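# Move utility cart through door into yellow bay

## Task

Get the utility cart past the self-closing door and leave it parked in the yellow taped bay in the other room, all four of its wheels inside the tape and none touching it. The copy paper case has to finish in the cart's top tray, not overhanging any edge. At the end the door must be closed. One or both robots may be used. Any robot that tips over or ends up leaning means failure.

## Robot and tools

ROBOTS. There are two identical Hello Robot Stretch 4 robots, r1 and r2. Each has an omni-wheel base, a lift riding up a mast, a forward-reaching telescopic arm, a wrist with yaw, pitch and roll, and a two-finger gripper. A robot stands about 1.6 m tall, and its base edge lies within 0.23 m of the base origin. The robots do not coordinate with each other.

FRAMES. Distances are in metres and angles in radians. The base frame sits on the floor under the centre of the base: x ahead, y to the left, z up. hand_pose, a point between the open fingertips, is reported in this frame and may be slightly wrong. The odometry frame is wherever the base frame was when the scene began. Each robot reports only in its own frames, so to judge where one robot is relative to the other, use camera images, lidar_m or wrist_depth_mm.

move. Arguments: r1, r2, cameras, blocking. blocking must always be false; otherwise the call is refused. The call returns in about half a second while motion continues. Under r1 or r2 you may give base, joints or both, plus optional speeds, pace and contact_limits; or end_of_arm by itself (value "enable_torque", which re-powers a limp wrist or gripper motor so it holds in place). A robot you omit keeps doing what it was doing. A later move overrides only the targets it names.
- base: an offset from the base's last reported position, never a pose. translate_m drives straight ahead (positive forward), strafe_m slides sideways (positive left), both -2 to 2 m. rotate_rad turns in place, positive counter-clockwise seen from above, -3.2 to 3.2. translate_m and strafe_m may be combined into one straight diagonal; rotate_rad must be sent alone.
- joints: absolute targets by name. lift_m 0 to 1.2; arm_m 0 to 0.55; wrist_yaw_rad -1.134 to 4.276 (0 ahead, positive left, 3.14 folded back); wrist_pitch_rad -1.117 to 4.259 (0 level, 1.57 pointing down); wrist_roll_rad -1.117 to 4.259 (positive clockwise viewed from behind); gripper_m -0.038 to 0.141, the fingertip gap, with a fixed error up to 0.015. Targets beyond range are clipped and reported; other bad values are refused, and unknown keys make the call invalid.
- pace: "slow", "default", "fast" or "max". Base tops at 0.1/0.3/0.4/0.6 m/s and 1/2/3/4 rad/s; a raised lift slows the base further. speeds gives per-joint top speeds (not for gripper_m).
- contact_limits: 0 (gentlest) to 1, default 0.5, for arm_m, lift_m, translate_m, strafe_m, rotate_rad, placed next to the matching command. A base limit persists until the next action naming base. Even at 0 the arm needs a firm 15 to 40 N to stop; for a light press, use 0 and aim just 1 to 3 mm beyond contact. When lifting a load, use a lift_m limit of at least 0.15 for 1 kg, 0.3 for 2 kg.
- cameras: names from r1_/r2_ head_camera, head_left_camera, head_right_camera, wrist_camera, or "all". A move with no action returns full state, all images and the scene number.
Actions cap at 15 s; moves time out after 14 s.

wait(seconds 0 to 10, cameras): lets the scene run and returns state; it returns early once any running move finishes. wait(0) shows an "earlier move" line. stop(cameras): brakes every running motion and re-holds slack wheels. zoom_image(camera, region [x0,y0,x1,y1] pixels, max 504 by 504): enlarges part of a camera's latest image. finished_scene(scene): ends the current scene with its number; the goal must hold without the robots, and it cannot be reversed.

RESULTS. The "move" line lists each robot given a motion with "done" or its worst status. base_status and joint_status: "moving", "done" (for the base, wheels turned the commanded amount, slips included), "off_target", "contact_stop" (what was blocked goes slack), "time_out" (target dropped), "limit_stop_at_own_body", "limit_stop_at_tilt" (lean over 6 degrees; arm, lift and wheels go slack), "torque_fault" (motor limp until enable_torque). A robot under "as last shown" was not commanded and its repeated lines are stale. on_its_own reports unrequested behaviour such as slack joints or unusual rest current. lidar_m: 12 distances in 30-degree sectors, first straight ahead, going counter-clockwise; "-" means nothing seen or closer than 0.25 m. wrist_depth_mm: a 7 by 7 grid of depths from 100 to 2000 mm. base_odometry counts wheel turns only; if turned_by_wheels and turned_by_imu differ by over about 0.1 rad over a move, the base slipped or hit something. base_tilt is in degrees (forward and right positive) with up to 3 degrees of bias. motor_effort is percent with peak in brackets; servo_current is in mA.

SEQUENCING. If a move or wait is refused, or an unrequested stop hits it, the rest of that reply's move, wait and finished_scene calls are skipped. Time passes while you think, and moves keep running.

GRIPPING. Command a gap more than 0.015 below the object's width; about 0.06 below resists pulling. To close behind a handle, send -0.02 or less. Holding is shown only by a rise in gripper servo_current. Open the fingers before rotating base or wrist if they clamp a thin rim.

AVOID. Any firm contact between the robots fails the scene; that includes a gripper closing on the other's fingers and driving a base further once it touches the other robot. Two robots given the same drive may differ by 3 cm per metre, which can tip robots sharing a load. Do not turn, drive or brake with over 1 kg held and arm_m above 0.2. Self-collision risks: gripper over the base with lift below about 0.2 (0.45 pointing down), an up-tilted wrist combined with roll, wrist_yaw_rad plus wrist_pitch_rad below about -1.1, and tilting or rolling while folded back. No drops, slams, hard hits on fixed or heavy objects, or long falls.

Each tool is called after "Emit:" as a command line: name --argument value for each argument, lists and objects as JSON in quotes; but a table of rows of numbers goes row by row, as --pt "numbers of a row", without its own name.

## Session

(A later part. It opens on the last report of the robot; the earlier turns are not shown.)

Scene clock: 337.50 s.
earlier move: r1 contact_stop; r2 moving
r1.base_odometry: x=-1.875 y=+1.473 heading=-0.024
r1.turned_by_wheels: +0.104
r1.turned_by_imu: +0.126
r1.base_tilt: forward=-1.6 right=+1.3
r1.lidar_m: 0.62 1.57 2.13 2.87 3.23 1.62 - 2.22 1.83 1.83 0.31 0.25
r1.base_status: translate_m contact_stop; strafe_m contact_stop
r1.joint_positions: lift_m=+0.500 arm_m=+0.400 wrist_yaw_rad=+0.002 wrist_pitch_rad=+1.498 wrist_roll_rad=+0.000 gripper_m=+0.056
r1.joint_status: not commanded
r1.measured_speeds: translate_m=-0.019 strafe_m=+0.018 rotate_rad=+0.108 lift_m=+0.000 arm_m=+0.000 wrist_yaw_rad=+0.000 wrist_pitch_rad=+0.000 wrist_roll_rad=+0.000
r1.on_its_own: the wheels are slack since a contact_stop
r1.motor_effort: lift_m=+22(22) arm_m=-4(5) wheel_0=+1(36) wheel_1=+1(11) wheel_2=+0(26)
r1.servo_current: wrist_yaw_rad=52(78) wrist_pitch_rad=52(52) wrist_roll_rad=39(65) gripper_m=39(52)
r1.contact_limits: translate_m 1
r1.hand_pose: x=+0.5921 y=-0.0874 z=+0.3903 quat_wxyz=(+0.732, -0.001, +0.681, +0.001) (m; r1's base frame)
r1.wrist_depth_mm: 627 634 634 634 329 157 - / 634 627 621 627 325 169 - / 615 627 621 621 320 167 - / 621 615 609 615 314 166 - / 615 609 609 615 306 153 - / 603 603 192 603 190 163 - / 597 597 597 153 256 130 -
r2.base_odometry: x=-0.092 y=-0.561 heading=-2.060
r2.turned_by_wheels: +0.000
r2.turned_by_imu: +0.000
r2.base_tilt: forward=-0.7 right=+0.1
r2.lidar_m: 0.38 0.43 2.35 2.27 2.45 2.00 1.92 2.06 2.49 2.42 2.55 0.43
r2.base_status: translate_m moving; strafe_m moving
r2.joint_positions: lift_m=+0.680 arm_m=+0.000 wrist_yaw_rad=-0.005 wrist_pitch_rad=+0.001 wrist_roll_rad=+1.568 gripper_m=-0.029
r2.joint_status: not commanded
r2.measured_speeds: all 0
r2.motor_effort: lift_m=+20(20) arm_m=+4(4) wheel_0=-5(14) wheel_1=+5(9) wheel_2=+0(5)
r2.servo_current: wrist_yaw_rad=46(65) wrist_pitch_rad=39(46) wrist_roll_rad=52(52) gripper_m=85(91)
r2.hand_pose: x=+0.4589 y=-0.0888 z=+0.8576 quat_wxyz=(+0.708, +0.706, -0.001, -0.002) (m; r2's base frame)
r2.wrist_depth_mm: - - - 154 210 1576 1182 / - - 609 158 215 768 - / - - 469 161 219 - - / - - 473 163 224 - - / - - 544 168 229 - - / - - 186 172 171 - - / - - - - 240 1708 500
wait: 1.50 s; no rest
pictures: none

Emit:
stop --cameras '["r2_head_camera","r1_head_left_camera","r2_head_right_camera","r2_wrist_camera"]'

Scene clock: 342.27 s.
earlier move: r1 contact_stop; r2 done
stop: r1's wheels hold again
r1.base_odometry: x=-1.879 y=+1.479 heading=-0.002
r1.turned_by_wheels: +0.022
r1.turned_by_imu: +0.022
r1.base_tilt: forward=-1.6 right=+1.3
r1.lidar_m: 0.67 1.55 2.23 2.87 3.26 1.58 4.07 2.22 1.87 1.85 0.29 0.25
r1.base_status: translate_m contact_stop (by the wheels' count: -0.060 of -0.060); strafe_m contact_stop (by the wheels' count: -0.101 of -0.160)
r1.joint_positions: lift_m=+0.500 arm_m=+0.400 wrist_yaw_rad=+0.002 wrist_pitch_rad=+1.498 wrist_roll_rad=+0.000 gripper_m=+0.056
r1.joint_status: not commanded
r1.measured_speeds: all 0
r1.motor_effort: lift_m=+22(22) arm_m=-4(5) wheel_0=+0(36) wheel_1=+0(11) wheel_2=+0(26)
r1.servo_current: wrist_yaw_rad=65(78) wrist_pitch_rad=33(52) wrist_roll_rad=39(65) gripper_m=33(52)
r1.contact_limits: translate_m 1
r1.hand_pose: x=+0.5921 y=-0.0874 z=+0.3903 quat_wxyz=(+0.732, -0.001, +0.681, +0.001) (m; r1's base frame)
r1.wrist_depth_mm: 627 640 634 634 452 220 - / 627 627 621 621 427 216 - / 615 627 615 621 410 198 143 / 621 615 615 621 394 193 - / 603 609 603 609 370 190 - / 597 603 192 597 191 183 - / 597 591 597 153 297 157 -
r2.base_odometry: x=-0.092 y=-0.561 heading=-2.060
r2.turned_by_wheels: +0.000
r2.turned_by_imu: +0.000
r2.base_tilt: forward=-0.7 right=+0.1
r2.lidar_m: 0.40 0.45 2.35 2.26 2.44 2.00 1.93 2.07 2.54 2.43 2.58 0.41
r2.base_status: done
r2.joint_positions: lift_m=+0.680 arm_m=+0.000 wrist_yaw_rad=-0.005 wrist_pitch_rad=+0.001 wrist_roll_rad=+1.568 gripper_m=-0.029
r2.joint_status: not commanded
r2.measured_speeds: all 0
r2.motor_effort: lift_m=+20(20) arm_m=+4(4) wheel_0=-7(14) wheel_1=+4(9) wheel_2=+0(5)
r2.servo_current: wrist_yaw_rad=46(65) wrist_pitch_rad=46(46) wrist_roll_rad=59(59) gripper_m=91(91)
r2.hand_pose: x=+0.4589 y=-0.0888 z=+0.8576 quat_wxyz=(+0.708, +0.706, -0.001, -0.002) (m; r2's base frame)
r2.wrist_depth_mm: - - - 154 210 1576 1160 / - - 615 157 216 759 - / - - 473 160 220 - - / - - 477 164 224 - - / - - 544 168 229 - - / - - 186 173 171 - - / - - - - 240 1708 496
pictures: r1_head_left_camera, r2_head_camera, r2_head_right_camera, r2_wrist_camera
Images, in order (width x height): r1_head_left_camera 420x672, r2_head_camera 420x560, r2_head_right_camera 420x672, r2_wrist_camera 616x392.

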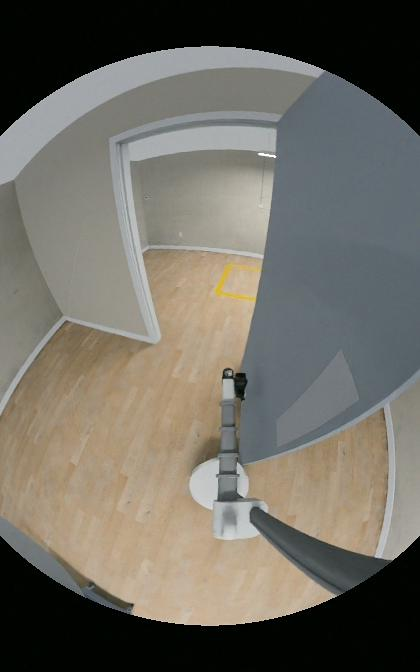

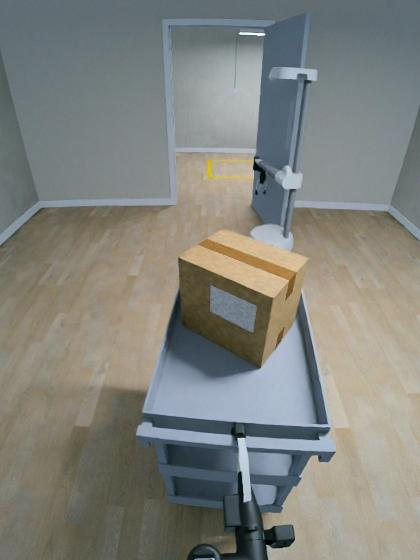

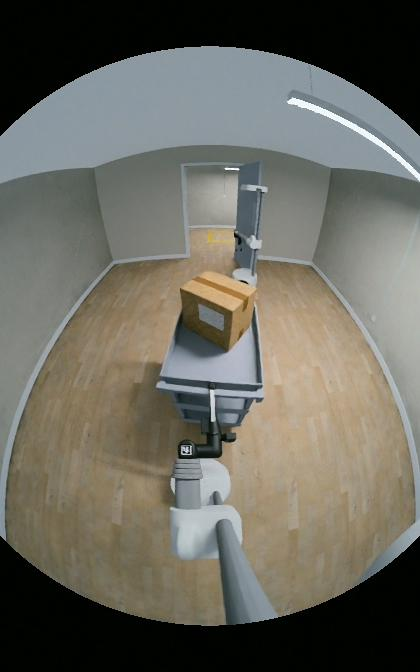

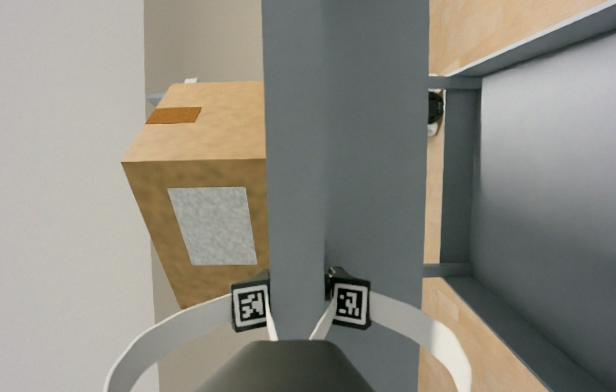

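Emit:
move --r2 '{"base":{"strafe_m":-0.16},"pace":"slow"}' --blocking false

Emit:
wait --seconds 3

Emit:
move --r2 '{"base":{"translate_m":0.5,"strafe_m":0.045},"pace":"slow"}' --cameras '["r2_head_camera"]' --blocking false

Emit:
wait --seconds 6 --cameras '["r2_head_camera","r2_head_right_camera","r1_head_left_camera"]'

Scene clock: 352.60 s.
move: r2 moving
r1: as last shown
r1.turned_by_wheels: +0.000
r1.turned_by_imu: +0.000
r1.lidar_m: 0.69 1.54 2.26 2.87 3.27 1.62 4.04 2.20 1.86 1.86 0.28 0.25
r1.motor_effort: lift_m=+22(22) arm_m=-4(4) wheel_0=+0(1) wheel_1=+0(0) wheel_2=+0(0)
r1.servo_current: wrist_yaw_rad=52(59) wrist_pitch_rad=46(52) wrist_roll_rad=33(59) gripper_m=39(46)
r1.contact_limits: translate_m 1
r1.wrist_depth_mm: 640 634 634 640 449 220 - / 627 634 621 627 427 216 - / 621 621 627 621 410 198 143 / 615 621 609 615 392 193 - / 609 609 609 615 368 189 - / 609 609 192 603 191 183 - / 603 597 597 154 298 158 -
r2.base_odometry: x=-0.105 y=-0.554 heading=-2.060
r2.turned_by_wheels: +0.000
r2.turned_by_imu: +0.001
r2.base_tilt: forward=-0.7 right=+0.1
r2.lidar_m: 0.41 0.44 2.40 2.28 2.46 2.00 1.93 2.05 2.49 2.41 2.56 0.41
r2.base_status: strafe_m moving
r2.joint_positions: lift_m=+0.680 arm_m=+0.000 wrist_yaw_rad=-0.003 wrist_pitch_rad=+0.001 wrist_roll_rad=+1.568 gripper_m=-0.029
r2.joint_status: not commanded
r2.measured_speeds: translate_m=+0.000 strafe_m=-0.057 rotate_rad=+0.000 lift_m=+0.000 arm_m=+0.000 wrist_yaw_rad=+0.002 wrist_pitch_rad=+0.000 wrist_roll_rad=+0.000
r2.motor_effort: lift_m=+20(20) arm_m=+4(4) wheel_0=+9(10) wheel_1=-8(8) wheel_2=+0(2)
r2.servo_current: wrist_yaw_rad=39(59) wrist_pitch_rad=39(46) wrist_roll_rad=39(52) gripper_m=78(91)
r2.hand_pose: x=+0.4590 y=-0.0883 z=+0.8576 quat_wxyz=(+0.708, +0.706, -0.001, -0.002) (m; r2's base frame)
r2.wrist_depth_mm: - - - 153 208 1576 1160 / - - 615 156 214 750 - / - - 469 160 219 - - / - - 473 163 224 - - / - - 544 168 229 - - / - - 185 172 179 - - / - - - - 240 1756 500
pictures: none

Scene clock: 354.87 s.
earlier move: r2 done
r1.base_odometry: x=-1.879 y=+1.479 heading=-0.002
r1.turned_by_wheels: +0.000
r1.turned_by_imu: +0.000
r1.base_tilt: forward=-1.6 right=+1.3
r1.lidar_m: 0.67 1.55 2.21 2.86 3.26 1.57 4.05 2.21 1.86 1.86 0.31 0.25
r1.base_status: not commanded
r1.joint_positions: lift_m=+0.500 arm_m=+0.400 wrist_yaw_rad=+0.002 wrist_pitch_rad=+1.498 wrist_roll_rad=+0.000 gripper_m=+0.056
r1.joint_status: not commanded
r1.measured_speeds: all 0
r1.motor_effort: lift_m=+22(22) arm_m=-4(4) wheel_0=+0(1) wheel_1=+0(0) wheel_2=+0(0)
r1.servo_current: wrist_yaw_rad=52(65) wrist_pitch_rad=46(52) wrist_roll_rad=52(65) gripper_m=39(46)
r1.contact_limits: translate_m 1
r1.hand_pose: x=+0.5921 y=-0.0874 z=+0.3903 quat_wxyz=(+0.732, -0.001, +0.681, +0.001) (m; r1's base frame)
r1.wrist_depth_mm: 640 634 634 627 449 220 - / 621 627 634 627 430 216 - / 621 627 621 621 410 197 143 / 621 609 609 615 392 193 - / 603 603 603 609 370 189 - / 603 597 192 609 191 184 - / 597 597 591 153 298 158 -
r2.base_odometry: x=-0.233 y=-0.486 heading=-2.060
r2.turned_by_wheels: +0.000
r2.turned_by_imu: +0.001
r2.base_tilt: forward=-0.7 right=+0.0
r2.lidar_m: 0.39 0.39 2.55 2.44 2.64 2.03 1.92 2.08 2.35 2.27 2.41 0.41
r2.base_status: done
r2.joint_positions: lift_m=+0.680 arm_m=+0.000 wrist_yaw_rad=+0.004 wrist_pitch_rad=+0.001 wrist_roll_rad=+1.568 gripper_m=-0.029
r2.joint_status: not commanded
r2.measured_speeds: all 0
r2.motor_effort: lift_m=+20(20) arm_m=+4(4) wheel_0=+8(12) wheel_1=-4(8) wheel_2=+0(2)
r2.servo_current: wrist_yaw_rad=46(65) wrist_pitch_rad=46(46) wrist_roll_rad=39(59) gripper_m=85(91)
r2.hand_pose: x=+0.4596 y=-0.0862 z=+0.8576 quat_wxyz=(+0.708, +0.706, +0.002, +0.001) (m; r2's base frame)
r2.wrist_depth_mm: - - - 181 241 1618 1160 / - - - 179 240 1708 559 / - - - 178 237 842 - / - - 473 176 237 842 - / - - 488 174 234 809 - / - - 187 173 179 - - / - - 580 - 229 - -
wait: 2.27 of 3 s (r2 has come to rest)
pictures: none

Scene clock: 355.37 s.
move: r2 moving
r1: as last shown
r1.lidar_m: 0.70 1.55 2.23 2.85 3.27 1.56 4.04 2.23 1.86 1.87 0.30 0.25
r1.motor_effort: lift_m=+22(22) arm_m=-4(4) wheel_0=+0(0) wheel_1=+0(0) wheel_2=+0(0)
r1.servo_current: wrist_yaw_rad=52(65) wrist_pitch_rad=39(46) wrist_roll_rad=52(52) gripper_m=46(52)
r1.contact_limits: translate_m 1
r1.wrist_depth_mm: 634 634 634 634 445 220 - / 627 627 621 634 427 215 - / 621 621 615 621 410 198 143 / 615 615 615 615 389 193 - / 609 615 603 615 368 189 - / 597 609 193 603 190 183 - / 597 591 603 153 298 158 -
r2.base_odometry: x=-0.238 y=-0.497 heading=-2.059
r2.turned_by_wheels: +0.000
r2.turned_by_imu: +0.001
r2.base_tilt: forward=-0.7 right=+0.0
r2.lidar_m: 0.38 0.39 2.55 2.42 2.60 2.03 1.94 2.07 2.34 2.28 2.43 0.39
r2.base_status: translate_m moving; strafe_m moving
r2.joint_positions: lift_m=+0.680 arm_m=+0.000 wrist_yaw_rad=+0.004 wrist_pitch_rad=+0.001 wrist_roll_rad=+1.568 gripper_m=-0.029
r2.joint_status: not commanded
r2.measured_speeds: translate_m=+0.049 strafe_m=+0.004 rotate_rad=-0.001 lift_m=+0.000 arm_m=+0.000 wrist_yaw_rad=+0.000 wrist_pitch_rad=+0.000 wrist_roll_rad=+0.000
r2.motor_effort: lift_m=+20(20) arm_m=+4(4) wheel_0=+8(14) wheel_1=+7(8) wheel_2=-11(11)
r2.servo_current: wrist_yaw_rad=39(59) wrist_pitch_rad=46(46) wrist_roll_rad=39(59) gripper_m=85(85)
r2.hand_pose: x=+0.4596 y=-0.0862 z=+0.8576 quat_wxyz=(+0.708, +0.706, +0.002, +0.001) (m; r2's base frame)
r2.wrist_depth_mm: - - - 182 243 1537 1118 / - - - 180 240 1708 554 / - - - 178 238 831 - / - - 477 177 236 831 - / - - 488 174 234 820 - / - - 187 174 179 - - / - - 580 - 229 - -
pictures: r2_head_camera
Images, in order (width x height): r2_head_camera 420x560.

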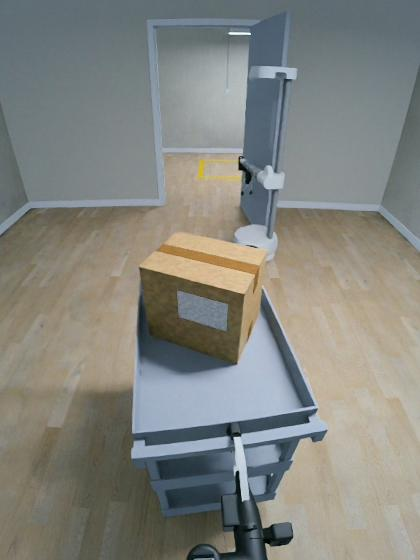

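Scene clock: 361.17 s.
earlier move: r2 done
r1.base_odometry: x=-1.879 y=+1.479 heading=-0.002
r1.turned_by_wheels: +0.000
r1.turned_by_imu: +0.000
r1.base_tilt: forward=-1.6 right=+1.2
r1.lidar_m: 0.69 1.55 2.22 2.87 3.27 1.12 4.05 2.22 1.86 1.85 0.28 0.25
r1.base_status: not commanded
r1.joint_positions: lift_m=+0.500 arm_m=+0.400 wrist_yaw_rad=+0.002 wrist_pitch_rad=+1.498 wrist_roll_rad=+0.000 gripper_m=+0.056
r1.joint_status: not commanded
r1.measured_speeds: all 0
r1.motor_effort: lift_m=+22(22) arm_m=-4(4) wheel_0=+0(1) wheel_1=+0(0) wheel_2=+0(0)
r1.servo_current: wrist_yaw_rad=39(72) wrist_pitch_rad=39(52) wrist_roll_rad=59(72) gripper_m=39(52)
r1.contact_limits: translate_m 1
r1.hand_pose: x=+0.5921 y=-0.0874 z=+0.3903 quat_wxyz=(+0.732, -0.001, +0.681, +0.001) (m; r1's base frame)
r1.wrist_depth_mm: 634 634 640 627 445 220 - / 621 621 621 621 427 215 - / 621 627 627 621 407 198 143 / 615 621 615 615 389 192 - / 603 609 615 615 370 189 - / 603 609 191 603 191 183 - / 603 597 591 153 298 158 -
r2.base_odometry: x=-0.428 y=-0.948 heading=-2.060
r2.turned_by_wheels: -0.001
r2.turned_by_imu: -0.001
r2.base_tilt: forward=-0.7 right=+0.1
r2.lidar_m: 0.40 0.43 2.46 2.37 2.54 2.53 2.43 2.61 2.42 2.33 2.52 0.43
r2.base_status: done
r2.joint_positions: lift_m=+0.680 arm_m=+0.000 wrist_yaw_rad=-0.002 wrist_pitch_rad=+0.001 wrist_roll_rad=+1.568 gripper_m=-0.029
r2.joint_status: not commanded
r2.measured_speeds: all 0
r2.motor_effort: lift_m=+20(20) arm_m=+4(4) wheel_0=+3(14) wheel_1=+3(9) wheel_2=-8(14)
r2.servo_current: wrist_yaw_rad=46(65) wrist_pitch_rad=46(52) wrist_roll_rad=52(59) gripper_m=85(91)
r2.hand_pose: x=+0.4591 y=-0.0881 z=+0.8576 quat_wxyz=(+0.708, +0.706, +0.000, -0.001) (m; r2's base frame)
r2.wrist_depth_mm: - - - 164 223 1661 1182 / - - - 166 224 1576 - / - - 530 168 227 - - / - - 459 169 229 - - / - - 517 171 231 - - / - - 186 172 179 - - / - - - - 235 - -
wait: 5.80 of 6 s (r2 has come to rest)
pictures: r1_head_left_camera, r2_head_camera, r2_head_right_camera
Images, in order (width x height): r1_head_left_camera 420x672, r2_head_camera 420x560, r2_head_right_camera 420x672.

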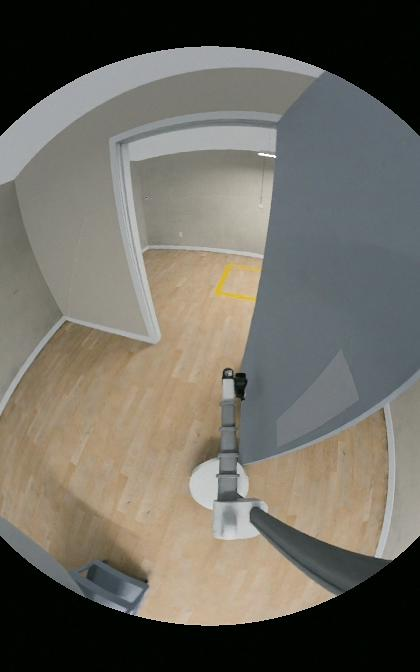

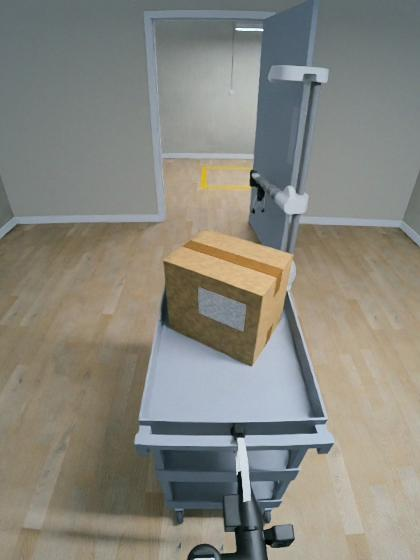

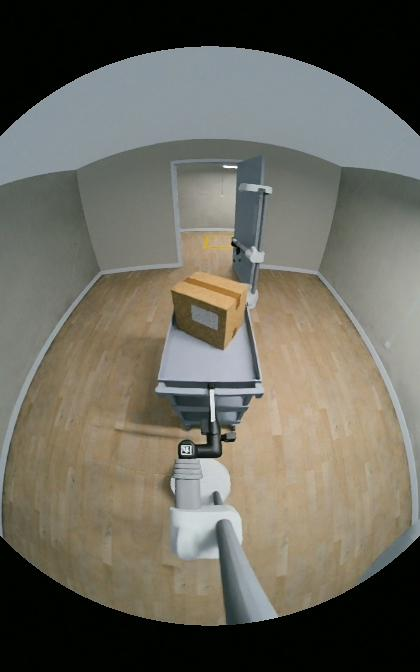

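Emit:
move --r2 '{"base":{"translate_m":0.7,"strafe_m":0.04}}' --blocking false

Emit:
wait --seconds 4 --cameras '["r2_head_camera","r2_head_right_camera"]'

Scene clock: 368.23 s.
move: r2 moving
r1: as last shown
r1.base_tilt: forward=-1.6 right=+1.3
r1.lidar_m: 0.69 1.56 2.23 2.87 3.27 1.07 4.04 2.23 1.87 1.84 0.30 0.25
r1.motor_effort: lift_m=+22(22) arm_m=-4(4) wheel_0=+0(0) wheel_1=+0(0) wheel_2=+0(0)
r1.servo_current: wrist_yaw_rad=46(59) wrist_pitch_rad=39(46) wrist_roll_rad=59(59) gripper_m=39(46)
r1.contact_limits: translate_m 1
r1.wrist_depth_mm: 634 640 634 634 449 220 - / 627 621 634 634 424 216 - / 627 621 621 615 410 197 143 / 609 609 615 615 392 193 - / 615 615 609 609 368 190 - / 603 597 193 597 191 183 - / 597 597 591 153 298 157 -
r2.base_odometry: x=-0.441 y=-0.976 heading=-2.060
r2.turned_by_wheels: +0.000
r2.turned_by_imu: +0.000
r2.base_tilt: forward=-0.7 right=+0.1
r2.lidar_m: 0.39 0.43 2.48 2.37 2.51 2.54 2.46 2.61 2.41 2.34 2.47 0.43
r2.base_status: translate_m moving; strafe_m moving
r2.joint_positions: lift_m=+0.680 arm_m=+0.000 wrist_yaw_rad=-0.002 wrist_pitch_rad=+0.001 wrist_roll_rad=+1.568 gripper_m=-0.029
r2.joint_status: not commanded
r2.measured_speeds: translate_m=+0.122 strafe_m=+0.006 rotate_rad=+0.001 lift_m=+0.000 arm_m=+0.000 wrist_yaw_rad=+0.000 wrist_pitch_rad=+0.000 wrist_roll_rad=+0.000
r2.motor_effort: lift_m=+20(20) arm_m=+4(4) wheel_0=+7(9) wheel_1=+7(9) wheel_2=-18(18)
r2.servo_current: wrist_yaw_rad=52(52) wrist_pitch_rad=46(46) wrist_roll_rad=39(65) gripper_m=85(91)
r2.hand_pose: x=+0.4591 y=-0.0881 z=+0.8576 quat_wxyz=(+0.708, +0.706, +0.000, -0.001) (m; r2's base frame)
r2.wrist_depth_mm: - - - 163 220 1661 1205 / - - - 165 224 1576 - / - - 521 167 227 - - / - 480 462 168 228 - - / - - 517 171 232 842 - / - - 186 172 180 - - / - - - - 235 - -
pictures: none

Scene clock: 371.57 s.
earlier move: r2 done
r1.base_odometry: x=-1.879 y=+1.479 heading=-0.002
r1.turned_by_wheels: +0.000
r1.turned_by_imu: +0.000
r1.base_tilt: forward=-1.6 right=+1.2
r1.lidar_m: 0.71 1.53 2.24 2.87 0.50 0.49 4.04 2.21 1.85 1.84 0.30 0.25
r1.base_status: not commanded
r1.joint_positions: lift_m=+0.500 arm_m=+0.400 wrist_yaw_rad=+0.002 wrist_pitch_rad=+1.498 wrist_roll_rad=+0.000 gripper_m=+0.056
r1.joint_status: not commanded
r1.measured_speeds: all 0
r1.motor_effort: lift_m=+22(22) arm_m=-4(4) wheel_0=+0(1) wheel_1=+0(0) wheel_2=+0(0)
r1.servo_current: wrist_yaw_rad=39(72) wrist_pitch_rad=39(52) wrist_roll_rad=46(65) gripper_m=46(52)
r1.contact_limits: translate_m 1
r1.hand_pose: x=+0.5921 y=-0.0874 z=+0.3903 quat_wxyz=(+0.732, -0.001, +0.681, +0.001) (m; r1's base frame)
r1.wrist_depth_mm: 640 640 634 634 449 220 - / 627 621 634 627 424 216 - / 621 615 627 621 407 197 143 / 615 609 615 615 394 193 - / 603 615 615 609 368 189 - / 609 609 193 609 190 183 - / 597 597 597 153 297 158 -
r2.base_odometry: x=-0.722 y=-1.585 heading=-2.059
r2.turned_by_wheels: +0.000
r2.turned_by_imu: +0.001
r2.base_tilt: forward=-0.7 right=+0.1
r2.lidar_m: 0.42 0.51 2.38 2.30 2.44 3.20 3.17 3.27 2.50 2.40 2.57 0.41
r2.base_status: done
r2.joint_positions: lift_m=+0.680 arm_m=+0.000 wrist_yaw_rad=-0.002 wrist_pitch_rad=+0.001 wrist_roll_rad=+1.568 gripper_m=-0.029
r2.joint_status: not commanded
r2.measured_speeds: all 0
r2.motor_effort: lift_m=+20(20) arm_m=+4(4) wheel_0=+3(11) wheel_1=+3(10) wheel_2=-2(18)
r2.servo_current: wrist_yaw_rad=59(59) wrist_pitch_rad=39(46) wrist_roll_rad=46(65) gripper_m=85(91)
r2.hand_pose: x=+0.4591 y=-0.0881 z=+0.8576 quat_wxyz=(+0.708, +0.706, +0.000, -0.001) (m; r2's base frame)
r2.wrist_depth_mm: - 1281 559 133 186 - - / - 496 480 139 195 768 - / - 449 433 146 207 - - / - - 504 154 216 - - / - - 621 162 227 - - / - - 186 170 171 1756 - / - - - - - - 473
wait: 3.33 of 4 s (r2 has come to rest)
pictures: r2_head_camera, r2_head_right_camera
Images, in order (width x height): r2_head_camera 420x560, r2_head_right_camera 420x672.

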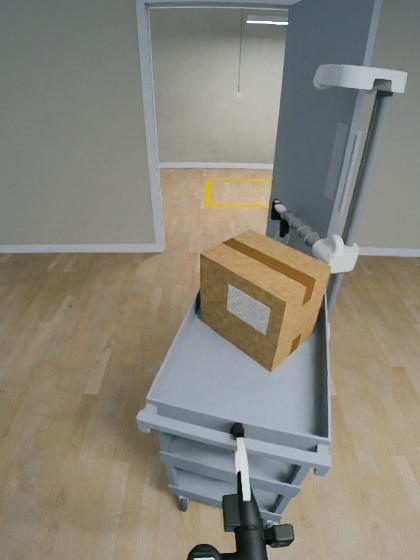

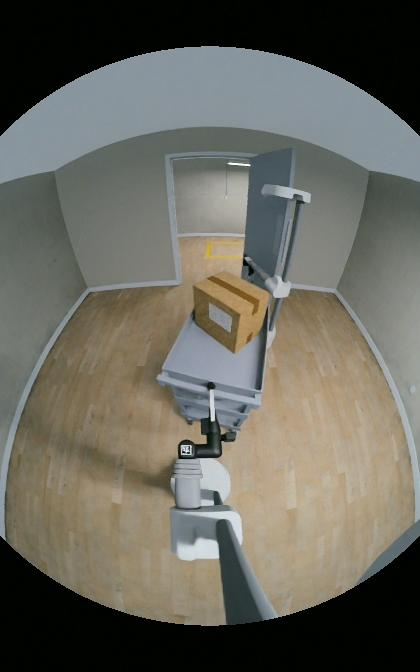

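Emit:
move --r2 '{"base":{"translate_m":-0.4,"strafe_m":-0.3}}' --blocking false

Emit:
wait --seconds 4 --cameras '["r2_head_camera","r2_head_right_camera"]'

Scene clock: 380.80 s.
move: r2 moving
r1: as last shown
r1.base_tilt: forward=-1.6 right=+1.3
r1.lidar_m: 0.68 1.54 2.25 2.87 0.54 0.49 4.05 2.22 1.86 1.85 0.28 0.25
r1.motor_effort: lift_m=+22(22) arm_m=-4(4) wheel_0=-1(1) wheel_1=+0(0) wheel_2=+0(0)
r1.servo_current: wrist_yaw_rad=65(72) wrist_pitch_rad=39(46) wrist_roll_rad=59(59) gripper_m=46(46)
r1.contact_limits: translate_m 1
r1.wrist_depth_mm: 627 640 634 634 455 220 - / 634 621 627 627 427 216 - / 621 615 615 621 410 196 143 / 615 621 609 615 392 192 - / 609 603 615 603 368 189 - / 603 597 191 609 190 183 - / 591 591 597 153 298 158 -
r2.base_odometry: x=-0.727 y=-1.551 heading=-2.058
r2.turned_by_wheels: +0.001
r2.turned_by_imu: +0.002
r2.base_tilt: forward=-0.7 right=+0.1
r2.lidar_m: 0.42 0.51 2.40 2.32 2.47 3.19 3.13 3.28 2.45 2.40 2.55 0.39
r2.base_status: translate_m moving; strafe_m moving
r2.joint_positions: lift_m=+0.680 arm_m=+0.000 wrist_yaw_rad=+0.003 wrist_pitch_rad=+0.001 wrist_roll_rad=+1.568 gripper_m=-0.029
r2.joint_status: not commanded
r2.measured_speeds: translate_m=-0.106 strafe_m=-0.080 rotate_rad=+0.002 lift_m=+0.000 arm_m=+0.000 wrist_yaw_rad=+0.012 wrist_pitch_rad=+0.000 wrist_roll_rad=+0.000
r2.motor_effort: lift_m=+20(20) arm_m=+4(4) wheel_0=+7(8) wheel_1=-11(12) wheel_2=+15(17)
r2.servo_current: wrist_yaw_rad=46(46) wrist_pitch_rad=39(46) wrist_roll_rad=52(59) gripper_m=85(91)
r2.hand_pose: x=+0.4595 y=-0.0865 z=+0.8576 quat_wxyz=(+0.708, +0.706, +0.002, +0.001) (m; r2's base frame)
r2.wrist_depth_mm: 1397 1205 559 132 186 - - / - 496 477 137 195 768 - / - 445 433 144 207 - - / - - 508 153 216 - - / - - 621 162 227 - - / - - 186 169 179 1756 - / - - - - - - 473
pictures: none

Scene clock: 383.37 s.
earlier move: r2 done
r1.base_odometry: x=-1.879 y=+1.479 heading=-0.002
r1.turned_by_wheels: +0.000
r1.turned_by_imu: +0.000
r1.base_tilt: forward=-1.6 right=+1.3
r1.lidar_m: 0.65 1.54 2.25 2.87 1.09 0.79 1.22 2.21 1.87 1.85 0.29 0.25
r1.base_status: not commanded
r1.joint_positions: lift_m=+0.500 arm_m=+0.400 wrist_yaw_rad=+0.002 wrist_pitch_rad=+1.498 wrist_roll_rad=+0.000 gripper_m=+0.056
r1.joint_status: not commanded
r1.measured_speeds: all 0
r1.motor_effort: lift_m=+22(22) arm_m=-4(4) wheel_0=+0(1) wheel_1=+0(0) wheel_2=+0(0)
r1.servo_current: wrist_yaw_rad=65(72) wrist_pitch_rad=39(46) wrist_roll_rad=65(72) gripper_m=46(46)
r1.contact_limits: translate_m 1
r1.hand_pose: x=+0.5921 y=-0.0874 z=+0.3903 quat_wxyz=(+0.732, -0.001, +0.681, +0.001) (m; r1's base frame)
r1.wrist_depth_mm: 640 640 634 634 449 220 - / 627 627 627 627 424 216 - / 621 621 621 621 407 197 143 / 615 615 615 615 394 193 - / 609 615 615 609 370 190 - / 603 609 193 603 191 183 - / 597 597 603 153 298 158 -
r2.base_odometry: x=-0.799 y=-1.091 heading=-2.059
r2.turned_by_wheels: -0.001
r2.turned_by_imu: +0.000
r2.base_tilt: forward=-0.6 right=+0.0
r2.lidar_m: 0.32 0.32 2.72 2.64 2.79 2.83 2.75 2.84 2.14 2.08 2.23 0.46
r2.base_status: done
r2.joint_positions: lift_m=+0.680 arm_m=+0.000 wrist_yaw_rad=+0.003 wrist_pitch_rad=+0.001 wrist_roll_rad=+1.568 gripper_m=-0.029
r2.joint_status: not commanded
r2.measured_speeds: all 0
r2.motor_effort: lift_m=+20(20) arm_m=-4(4) wheel_0=+4(10) wheel_1=-2(13) wheel_2=+2(17)
r2.servo_current: wrist_yaw_rad=52(59) wrist_pitch_rad=46(46) wrist_roll_rad=46(59) gripper_m=85(91)
r2.hand_pose: x=+0.4595 y=-0.0866 z=+0.8576 quat_wxyz=(+0.708, +0.706, +0.002, +0.001) (m; r2's base frame)
r2.wrist_depth_mm: - - - 256 310 1397 1118 / - - - 222 291 1397 1098 / - - - 208 273 1430 508 / - - - 196 255 809 - / - - 508 184 241 842 - / - - 185 173 178 798 - / - - 480 - 219 - -
wait: 2.57 of 4 s (r2 has come to rest)
pictures: r2_head_camera, r2_head_right_camera
Images, in order (width x height): r2_head_camera 420x560, r2_head_right_camera 420x672.

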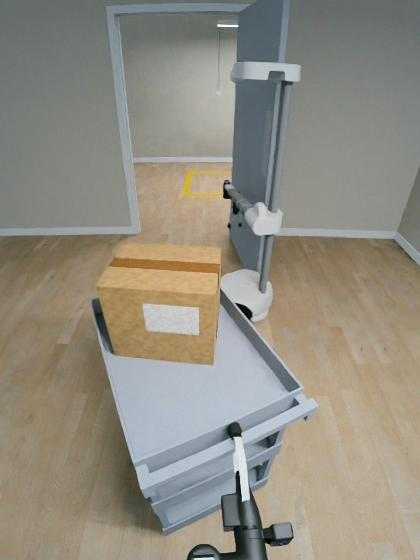

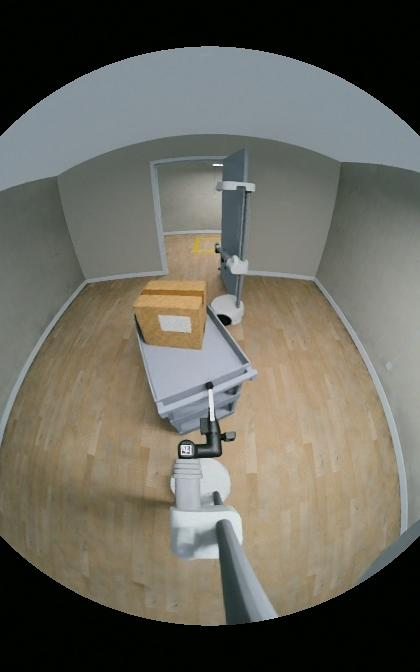

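Emit:
move --r2 '{"base":{"translate_m":0.23,"strafe_m":0.26}}' --blocking false

Emit:
wait --seconds 3.5 --cameras '["r2_head_camera","r2_head_right_camera"]'

Scene clock: 392.67 s.
move: r2 moving
r1: as last shown
r1.lidar_m: 0.69 1.56 2.24 2.87 1.02 0.79 1.23 2.24 1.88 1.86 0.29 0.25
r1.servo_current: wrist_yaw_rad=65(65) wrist_pitch_rad=46(52) wrist_roll_rad=33(65) gripper_m=39(52)
r1.contact_limits: translate_m 1
r1.wrist_depth_mm: 640 634 634 634 449 220 - / 627 627 627 640 427 216 - / 621 627 621 615 410 197 143 / 609 615 609 627 392 193 - / 609 603 609 609 370 189 - / 597 609 192 609 191 183 - / 597 597 597 154 297 157 -
r2.base_odometry: x=-0.788 y=-1.120 heading=-2.060
r2.turned_by_wheels: -0.001
r2.turned_by_imu: +0.000
r2.base_tilt: forward=-0.7 right=+0.1
r2.lidar_m: 0.34 0.34 2.72 2.62 2.74 2.87 2.78 2.91 2.18 2.11 2.26 0.48
r2.base_status: translate_m moving; strafe_m moving
r2.joint_positions: lift_m=+0.680 arm_m=+0.000 wrist_yaw_rad=-0.003 wrist_pitch_rad=+0.001 wrist_roll_rad=+1.568 gripper_m=-0.029
r2.joint_status: not commanded
r2.measured_speeds: translate_m=+0.084 strafe_m=+0.091 rotate_rad=+0.007 lift_m=+0.000 arm_m=+0.000 wrist_yaw_rad=-0.003 wrist_pitch_rad=+0.000 wrist_roll_rad=+0.000
r2.motor_effort: lift_m=+20(20) arm_m=-3(4) wheel_0=-7(10) wheel_1=+10(12) wheel_2=-16(16)
r2.servo_current: wrist_yaw_rad=33(59) wrist_pitch_rad=46(46) wrist_roll_rad=46(52) gripper_m=78(91)
r2.hand_pose: x=+0.4590 y=-0.0883 z=+0.8576 quat_wxyz=(+0.708, +0.706, -0.001, -0.002) (m; r2's base frame)
r2.wrist_depth_mm: - - - 259 310 1397 1042 / - - - 279 291 1397 1138 / - - - 262 272 1397 512 / - - - 195 253 1464 - / - - 500 184 240 842 - / - - 185 172 171 809 - / - - 480 - 216 - -
pictures: none

Scene clock: 394.80 s.
earlier move: r2 done
r1.base_odometry: x=-1.879 y=+1.479 heading=-0.002
r1.turned_by_wheels: +0.000
r1.turned_by_imu: +0.000
r1.base_tilt: forward=-1.6 right=+1.3
r1.lidar_m: 0.71 1.55 2.22 2.89 0.67 0.61 4.02 2.20 1.86 1.84 0.30 0.25
r1.base_status: not commanded
r1.joint_positions: lift_m=+0.500 arm_m=+0.400 wrist_yaw_rad=+0.002 wrist_pitch_rad=+1.498 wrist_roll_rad=+0.000 gripper_m=+0.056
r1.joint_status: not commanded
r1.measured_speeds: all 0
r1.motor_effort: lift_m=+22(22) arm_m=-4(4) wheel_0=+0(1) wheel_1=+0(0) wheel_2=+0(0)
r1.servo_current: wrist_yaw_rad=39(65) wrist_pitch_rad=46(52) wrist_roll_rad=46(72) gripper_m=46(52)
r1.contact_limits: translate_m 1
r1.hand_pose: x=+0.5921 y=-0.0874 z=+0.3903 quat_wxyz=(+0.732, -0.001, +0.681, +0.001) (m; r1's base frame)
r1.wrist_depth_mm: 627 634 634 634 449 220 - / 621 627 634 627 427 216 - / 621 627 621 621 410 196 143 / 615 609 609 609 392 192 - / 615 609 603 609 370 189 - / 603 597 191 597 191 183 - / 591 597 591 154 297 157 -
r2.base_odometry: x=-0.678 y=-1.416 heading=-2.059
r2.turned_by_wheels: +0.000
r2.turned_by_imu: +0.000
r2.base_tilt: forward=-0.7 right=+0.1
r2.lidar_m: 0.38 0.41 2.45 2.37 2.49 3.05 2.98 3.12 2.44 2.36 2.51 0.43
r2.base_status: done
r2.joint_positions: lift_m=+0.680 arm_m=+0.000 wrist_yaw_rad=+0.002 wrist_pitch_rad=+0.001 wrist_roll_rad=+1.568 gripper_m=-0.029
r2.joint_status: not commanded
r2.measured_speeds: all 0
r2.motor_effort: lift_m=+20(20) arm_m=+3(4) wheel_0=-3(16) wheel_1=+2(12) wheel_2=-4(19)
r2.servo_current: wrist_yaw_rad=46(72) wrist_pitch_rad=46(46) wrist_roll_rad=39(59) gripper_m=85(91)
r2.hand_pose: x=+0.4595 y=-0.0868 z=+0.8576 quat_wxyz=(+0.708, +0.706, +0.001, +0.000) (m; r2's base frame)
r2.wrist_depth_mm: - - - 173 233 1229 1160 / - - - 233 233 1281 - / - - 597 173 233 831 - / - - 473 173 232 831 - / - - 496 172 233 820 - / - - 187 173 171 - - / - - 609 - 232 - -
wait: 2.13 of 3.5 s (r2 has come to rest)
pictures: r2_head_camera, r2_head_right_camera
Images, in order (width x height): r2_head_camera 420x560, r2_head_right_camera 420x672.

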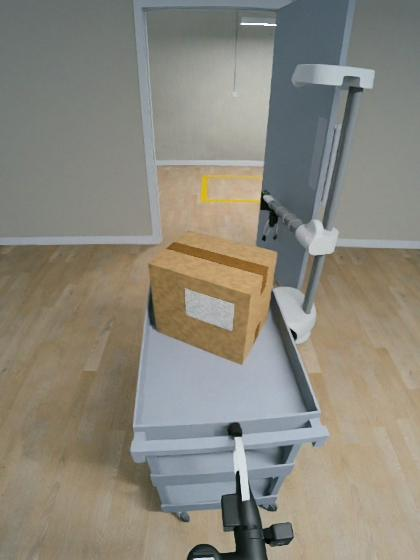

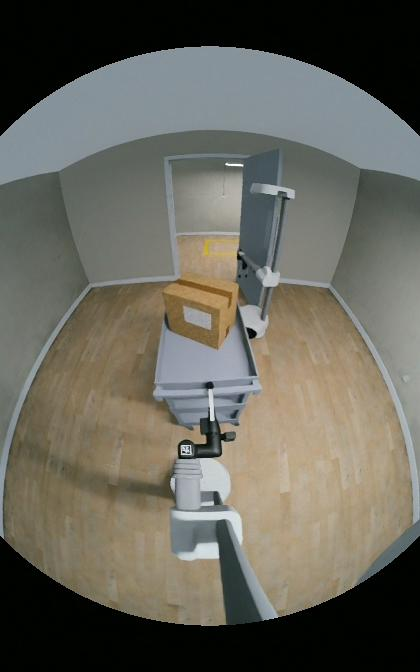

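Emit:
move --r2 '{"base":{"translate_m":0.35,"strafe_m":0.0}}' --blocking false

Emit:
wait --seconds 3.5 --cameras '["r2_head_camera"]'

Scene clock: 402.33 s.
move: r2 moving
r1: as last shown
r1.lidar_m: 0.67 1.54 2.24 2.86 0.60 0.62 4.03 2.22 1.88 1.85 0.30 0.25
r1.servo_current: wrist_yaw_rad=52(65) wrist_pitch_rad=39(52) wrist_roll_rad=39(59) gripper_m=39(52)
r1.contact_limits: translate_m 1
r1.wrist_depth_mm: 634 634 640 634 449 220 - / 621 634 621 627 427 216 - / 621 621 615 621 413 197 143 / 615 609 603 621 392 193 - / 609 609 615 609 370 189 - / 603 597 192 597 191 183 - / 591 597 597 153 297 157 -
r2.base_odometry: x=-0.692 y=-1.443 heading=-2.059
r2.turned_by_wheels: +0.000
r2.turned_by_imu: +0.001
r2.base_tilt: forward=-0.7 right=+0.1
r2.lidar_m: 0.39 0.41 2.48 2.38 2.48 3.08 3.00 3.18 2.44 2.38 2.52 0.43
r2.base_status: translate_m moving; strafe_m moving
r2.joint_positions: lift_m=+0.680 arm_m=+0.000 wrist_yaw_rad=-0.001 wrist_pitch_rad=+0.001 wrist_roll_rad=+1.568 gripper_m=-0.029
r2.joint_status: not commanded
r2.measured_speeds: translate_m=+0.122 strafe_m=-0.001 rotate_rad=+0.003 lift_m=+0.000 arm_m=+0.000 wrist_yaw_rad=+0.000 wrist_pitch_rad=+0.000 wrist_roll_rad=+0.000
r2.motor_effort: lift_m=+20(20) arm_m=+4(4) wheel_0=+7(11) wheel_1=+8(10) wheel_2=-16(16)
r2.servo_current: wrist_yaw_rad=46(65) wrist_pitch_rad=39(46) wrist_roll_rad=46(59) gripper_m=85(91)
r2.hand_pose: x=+0.4592 y=-0.0876 z=+0.8576 quat_wxyz=(+0.708, +0.706, +0.000, -0.001) (m; r2's base frame)
r2.wrist_depth_mm: - 1281 - 176 236 1255 1118 / - - - 236 235 1366 - / - - 627 174 235 831 - / - - 462 174 234 831 - / - - 492 173 232 831 - / - - 187 172 180 - - / - - 591 - 230 - -
pictures: none

Scene clock: 404.50 s.
earlier move: r2 done
r1.base_odometry: x=-1.879 y=+1.479 heading=-0.002
r1.turned_by_wheels: +0.000
r1.turned_by_imu: +0.000
r1.base_tilt: forward=-1.5 right=+1.2
r1.lidar_m: 0.69 1.55 2.22 0.47 0.48 0.65 4.03 2.21 1.86 1.82 0.29 0.25
r1.base_status: not commanded
r1.joint_positions: lift_m=+0.500 arm_m=+0.400 wrist_yaw_rad=+0.002 wrist_pitch_rad=+1.498 wrist_roll_rad=+0.000 gripper_m=+0.056
r1.joint_status: not commanded
r1.measured_speeds: all 0
r1.motor_effort: lift_m=+22(22) arm_m=-4(4) wheel_0=+0(1) wheel_1=+0(0) wheel_2=+0(0)
r1.servo_current: wrist_yaw_rad=33(78) wrist_pitch_rad=46(52) wrist_roll_rad=46(59) gripper_m=39(52)
r1.contact_limits: translate_m 1
r1.hand_pose: x=+0.5921 y=-0.0874 z=+0.3903 quat_wxyz=(+0.732, -0.001, +0.681, +0.001) (m; r1's base frame)
r1.wrist_depth_mm: 627 627 634 640 449 221 - / 627 621 627 627 424 216 - / 615 621 627 627 410 197 143 / 615 615 615 615 392 193 - / 615 609 609 609 370 189 - / 603 597 192 597 191 184 - / 597 591 597 153 298 157 -
r2.base_odometry: x=-0.842 y=-1.725 heading=-2.059
r2.turned_by_wheels: +0.000
r2.turned_by_imu: +0.002
r2.base_tilt: forward=-0.7 right=+0.1
r2.lidar_m: 0.35 0.35 2.41 2.36 2.50 3.41 3.36 3.26 2.44 2.38 2.53 0.46
r2.base_status: done
r2.joint_positions: lift_m=+0.680 arm_m=+0.000 wrist_yaw_rad=+0.002 wrist_pitch_rad=+0.001 wrist_roll_rad=+1.568 gripper_m=-0.029
r2.joint_status: not commanded
r2.measured_speeds: all 0
r2.motor_effort: lift_m=+20(20) arm_m=+4(4) wheel_0=+5(13) wheel_1=+4(10) wheel_2=-2(17)
r2.servo_current: wrist_yaw_rad=39(65) wrist_pitch_rad=46(46) wrist_roll_rad=59(59) gripper_m=85(98)
r2.hand_pose: x=+0.4595 y=-0.0868 z=+0.8576 quat_wxyz=(+0.708, +0.706, +0.001, +0.000) (m; r2's base frame)
r2.wrist_depth_mm: - - - 204 268 277 277 / - - - 196 258 1618 946 / - - - 249 250 1708 - / - - 597 185 243 842 - / - - 469 180 236 778 - / - - 186 173 179 - - / - - 530 - 223 - -
wait: 2.17 of 3.5 s (r2 has come to rest)
pictures: r2_head_camera
Images, in order (width x height): r2_head_camera 420x560.

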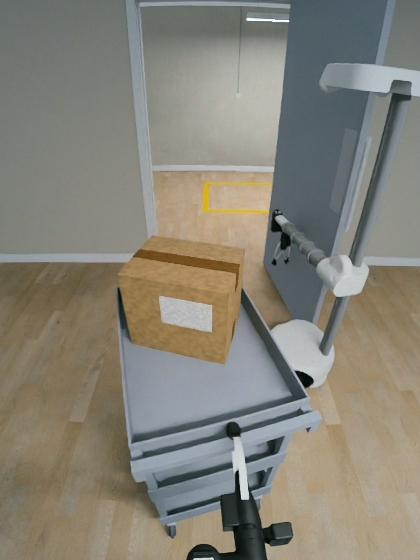

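Emit:
move --r2 '{"base":{"translate_m":0.38,"strafe_m":0.14}}' --blocking false

Emit:
wait --seconds 3.5 --cameras '["r2_head_camera"]'

Scene clock: 411.90 s.
move: r2 moving
r1: as last shown
r1.base_tilt: forward=-1.6 right=+1.2
r1.lidar_m: 0.70 1.56 2.23 0.47 0.49 0.66 4.03 2.24 1.87 1.84 0.30 0.25
r1.motor_effort: lift_m=+22(22) arm_m=-4(4) wheel_0=+0(0) wheel_1=+0(0) wheel_2=+0(0)
r1.servo_current: wrist_yaw_rad=72(72) wrist_pitch_rad=46(46) wrist_roll_rad=59(72) gripper_m=46(46)
r1.contact_limits: translate_m 1
r1.wrist_depth_mm: 640 627 634 634 449 221 - / 627 627 634 627 424 216 - / 621 621 621 621 407 196 143 / 615 615 615 615 392 192 - / 609 609 609 609 370 189 - / 609 603 192 597 190 184 - / 597 597 597 154 298 158 -
r2.base_odometry: x=-0.846 y=-1.758 heading=-2.059
r2.turned_by_wheels: +0.000
r2.turned_by_imu: +0.000
r2.base_tilt: forward=-0.7 right=+0.1
r2.lidar_m: 0.35 0.35 2.41 2.34 2.49 3.39 3.38 3.25 2.48 2.40 2.57 0.46
r2.base_status: translate_m moving; strafe_m moving
r2.joint_positions: lift_m=+0.680 arm_m=+0.000 wrist_yaw_rad=-0.001 wrist_pitch_rad=+0.001 wrist_roll_rad=+1.568 gripper_m=-0.029
r2.joint_status: not commanded
r2.measured_speeds: translate_m=+0.123 strafe_m=+0.043 rotate_rad=+0.003 lift_m=+0.000 arm_m=+0.000 wrist_yaw_rad=-0.017 wrist_pitch_rad=+0.000 wrist_roll_rad=+0.000
r2.motor_effort: lift_m=+20(20) arm_m=+3(4) wheel_0=+6(11) wheel_1=+9(11) wheel_2=-15(16)
r2.servo_current: wrist_yaw_rad=46(59) wrist_pitch_rad=46(46) wrist_roll_rad=52(52) gripper_m=85(91)
r2.hand_pose: x=+0.4592 y=-0.0877 z=+0.8576 quat_wxyz=(+0.708, +0.706, +0.000, -0.001) (m; r2's base frame)
r2.wrist_depth_mm: - - 1281 211 279 285 286 / - - - 202 265 1618 946 / - - - 251 254 1708 - / - - 640 187 245 831 - / - - 469 180 236 820 - / - - 185 173 179 - - / - - 512 - 220 - -
pictures: none

Scene clock: 414.17 s.
earlier move: r2 done
r1.base_odometry: x=-1.879 y=+1.479 heading=-0.002
r1.turned_by_wheels: +0.000
r1.turned_by_imu: +0.000
r1.base_tilt: forward=-1.6 right=+1.3
r1.lidar_m: 0.68 1.55 0.55 0.49 0.52 0.98 4.04 2.23 1.87 1.86 0.29 0.25
r1.base_status: not commanded
r1.joint_positions: lift_m=+0.500 arm_m=+0.400 wrist_yaw_rad=+0.002 wrist_pitch_rad=+1.498 wrist_roll_rad=+0.000 gripper_m=+0.056
r1.joint_status: not commanded
r1.measured_speeds: all 0
r1.motor_effort: lift_m=+22(22) arm_m=-4(4) wheel_0=-1(1) wheel_1=+0(0) wheel_2=+0(0)
r1.servo_current: wrist_yaw_rad=46(72) wrist_pitch_rad=46(52) wrist_roll_rad=46(72) gripper_m=46(52)
r1.contact_limits: translate_m 1
r1.hand_pose: x=+0.5921 y=-0.0874 z=+0.3903 quat_wxyz=(+0.732, -0.001, +0.681, +0.001) (m; r1's base frame)
r1.wrist_depth_mm: 634 627 634 634 449 220 - / 634 634 627 627 427 215 - / 621 621 615 621 407 197 143 / 621 609 615 615 394 193 - / 609 615 609 609 373 189 - / 597 603 192 609 190 183 - / 597 591 591 153 298 157 -
r2.base_odometry: x=-0.896 y=-2.126 heading=-2.058
r2.turned_by_wheels: +0.000
r2.turned_by_imu: +0.000
r2.base_tilt: forward=-0.7 right=+0.0
r2.lidar_m: 0.36 0.35 2.26 2.19 2.33 3.31 3.74 3.43 2.63 2.55 1.00 0.45
r2.base_status: done
r2.joint_positions: lift_m=+0.680 arm_m=+0.000 wrist_yaw_rad=-0.003 wrist_pitch_rad=+0.001 wrist_roll_rad=+1.568 gripper_m=-0.029
r2.joint_status: not commanded
r2.measured_speeds: all 0
r2.motor_effort: lift_m=+20(20) arm_m=+4(4) wheel_0=+4(11) wheel_1=+3(11) wheel_2=-4(19)
r2.servo_current: wrist_yaw_rad=52(59) wrist_pitch_rad=39(52) wrist_roll_rad=46(59) gripper_m=85(91)
r2.hand_pose: x=+0.4590 y=-0.0884 z=+0.8576 quat_wxyz=(+0.708, +0.706, -0.001, -0.002) (m; r2's base frame)
r2.wrist_depth_mm: - - - 211 282 285 286 / - - - 262 268 1708 1205 / - - - 252 254 1756 - / - - 634 187 245 842 - / - 473 469 180 236 842 - / - 480 185 173 179 - - / - - 517 - 221 - -
wait: 2.27 of 3.5 s (r2 has come to rest)
pictures: r2_head_camera
Images, in order (width x height): r2_head_camera 420x560.

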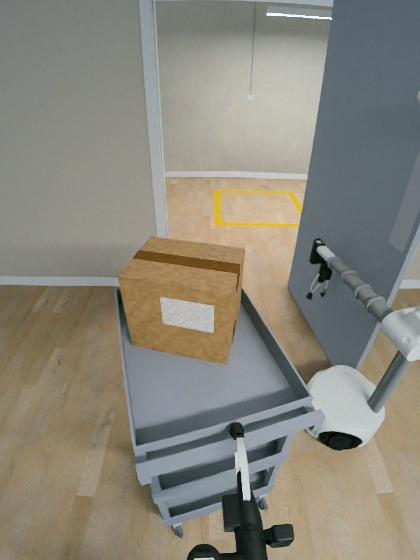

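Emit:
move --r2 '{"base":{"translate_m":-0.3,"strafe_m":0.12}}' --blocking false

Emit:
wait --seconds 3.5 --cameras '["r2_head_camera"]'

Scene clock: 423.40 s.
move: r2 moving
r1: as last shown
r1.base_tilt: forward=-1.6 right=+1.2
r1.lidar_m: 0.67 1.54 0.55 0.51 0.53 0.99 4.05 2.20 1.86 1.87 0.28 0.25
r1.motor_effort: lift_m=+22(22) arm_m=-4(4) wheel_0=+0(1) wheel_1=+0(0) wheel_2=+0(0)
r1.servo_current: wrist_yaw_rad=52(59) wrist_pitch_rad=39(52) wrist_roll_rad=39(52) gripper_m=46(46)
r1.contact_limits: translate_m 1
r1.wrist_depth_mm: 640 627 634 634 449 221 - / 627 621 627 627 427 216 - / 621 615 621 627 410 198 143 / 621 621 615 615 394 192 - / 609 603 609 609 368 189 - / 597 603 192 603 192 183 - / 603 597 597 153 300 157 -
r2.base_odometry: x=-0.870 y=-2.104 heading=-2.059
r2.turned_by_wheels: +0.000
r2.turned_by_imu: +0.000
r2.base_tilt: forward=-0.6 right=+0.1
r2.lidar_m: 0.35 0.36 2.25 2.19 2.33 3.26 3.72 3.45 2.66 2.55 1.02 0.44
r2.base_status: translate_m moving; strafe_m moving
r2.joint_positions: lift_m=+0.680 arm_m=+0.000 wrist_yaw_rad=-0.001 wrist_pitch_rad=+0.001 wrist_roll_rad=+1.568 gripper_m=-0.029
r2.joint_status: not commanded
r2.measured_speeds: translate_m=-0.124 strafe_m=+0.049 rotate_rad=+0.000 lift_m=+0.000 arm_m=+0.000 wrist_yaw_rad=+0.000 wrist_pitch_rad=+0.000 wrist_roll_rad=+0.000
r2.motor_effort: lift_m=+20(20) arm_m=+1(4) wheel_0=-11(14) wheel_1=-7(7) wheel_2=+14(16)
r2.servo_current: wrist_yaw_rad=52(65) wrist_pitch_rad=46(46) wrist_roll_rad=39(59) gripper_m=85(85)
r2.hand_pose: x=+0.4592 y=-0.0878 z=+0.8576 quat_wxyz=(+0.708, +0.706, +0.000, -0.001) (m; r2's base frame)
r2.wrist_depth_mm: - - - 203 271 276 282 / - - - 255 258 1708 1182 / - - - 190 251 1708 - / - - 580 185 244 854 - / - 473 469 179 235 820 - / - 492 186 173 179 - - / - - 525 - 223 - -
pictures: none

Scene clock: 425.40 s.
earlier move: r2 done
r1.base_odometry: x=-1.879 y=+1.479 heading=-0.002
r1.turned_by_wheels: +0.000
r1.turned_by_imu: +0.000
r1.base_tilt: forward=-1.6 right=+1.3
r1.lidar_m: 0.68 1.53 2.21 0.54 0.59 1.26 4.07 2.23 1.85 1.85 0.31 0.25
r1.base_status: not commanded
r1.joint_positions: lift_m=+0.500 arm_m=+0.400 wrist_yaw_rad=+0.002 wrist_pitch_rad=+1.498 wrist_roll_rad=+0.000 gripper_m=+0.056
r1.joint_status: not commanded
r1.measured_speeds: all 0
r1.motor_effort: lift_m=+22(22) arm_m=-4(4) wheel_0=+0(1) wheel_1=+0(0) wheel_2=+0(0)
r1.servo_current: wrist_yaw_rad=46(65) wrist_pitch_rad=39(52) wrist_roll_rad=46(65) gripper_m=39(52)
r1.contact_limits: translate_m 1
r1.hand_pose: x=+0.5921 y=-0.0874 z=+0.3903 quat_wxyz=(+0.732, -0.001, +0.681, +0.001) (m; r1's base frame)
r1.wrist_depth_mm: 634 640 634 634 449 220 - / 621 627 627 621 427 216 - / 627 627 621 615 413 197 142 / 615 609 609 609 392 193 - / 609 615 609 609 366 189 - / 609 603 192 609 191 183 - / 597 591 591 153 298 158 -
r2.base_odometry: x=-0.650 y=-1.917 heading=-2.059
r2.turned_by_wheels: +0.000
r2.turned_by_imu: +0.001
r2.base_tilt: forward=-0.7 right=+0.1
r2.lidar_m: 0.38 0.43 2.14 2.10 2.23 3.16 3.42 3.56 2.73 2.66 2.81 0.40
r2.base_status: done
r2.joint_positions: lift_m=+0.680 arm_m=+0.000 wrist_yaw_rad=+0.004 wrist_pitch_rad=+0.001 wrist_roll_rad=+1.568 gripper_m=-0.029
r2.joint_status: not commanded
r2.measured_speeds: all 0
r2.motor_effort: lift_m=+20(20) arm_m=-4(4) wheel_0=-3(14) wheel_1=-5(8) wheel_2=+5(20)
r2.servo_current: wrist_yaw_rad=52(65) wrist_pitch_rad=39(46) wrist_roll_rad=39(65) gripper_m=78(91)
r2.hand_pose: x=+0.4596 y=-0.0862 z=+0.8576 quat_wxyz=(+0.708, +0.706, +0.002, +0.001) (m; r2's base frame)
r2.wrist_depth_mm: - - - 164 221 1576 1160 / - - - 165 224 1537 - / - - 530 167 226 - - / - - 459 168 229 - - / - - 512 171 230 - - / - - 186 173 178 - - / - - - - - - -
wait: 2.00 of 3.5 s (r2 has come to rest)
pictures: r2_head_camera
Images, in order (width x height): r2_head_camera 420x560.

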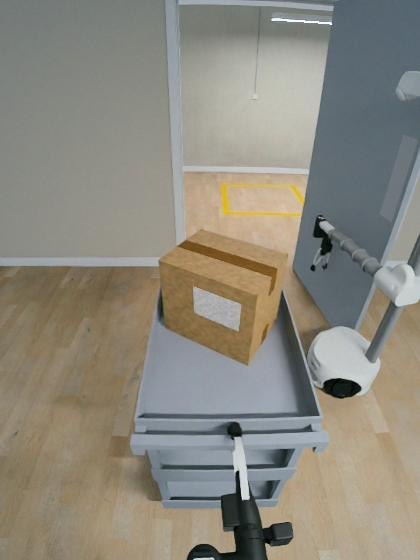

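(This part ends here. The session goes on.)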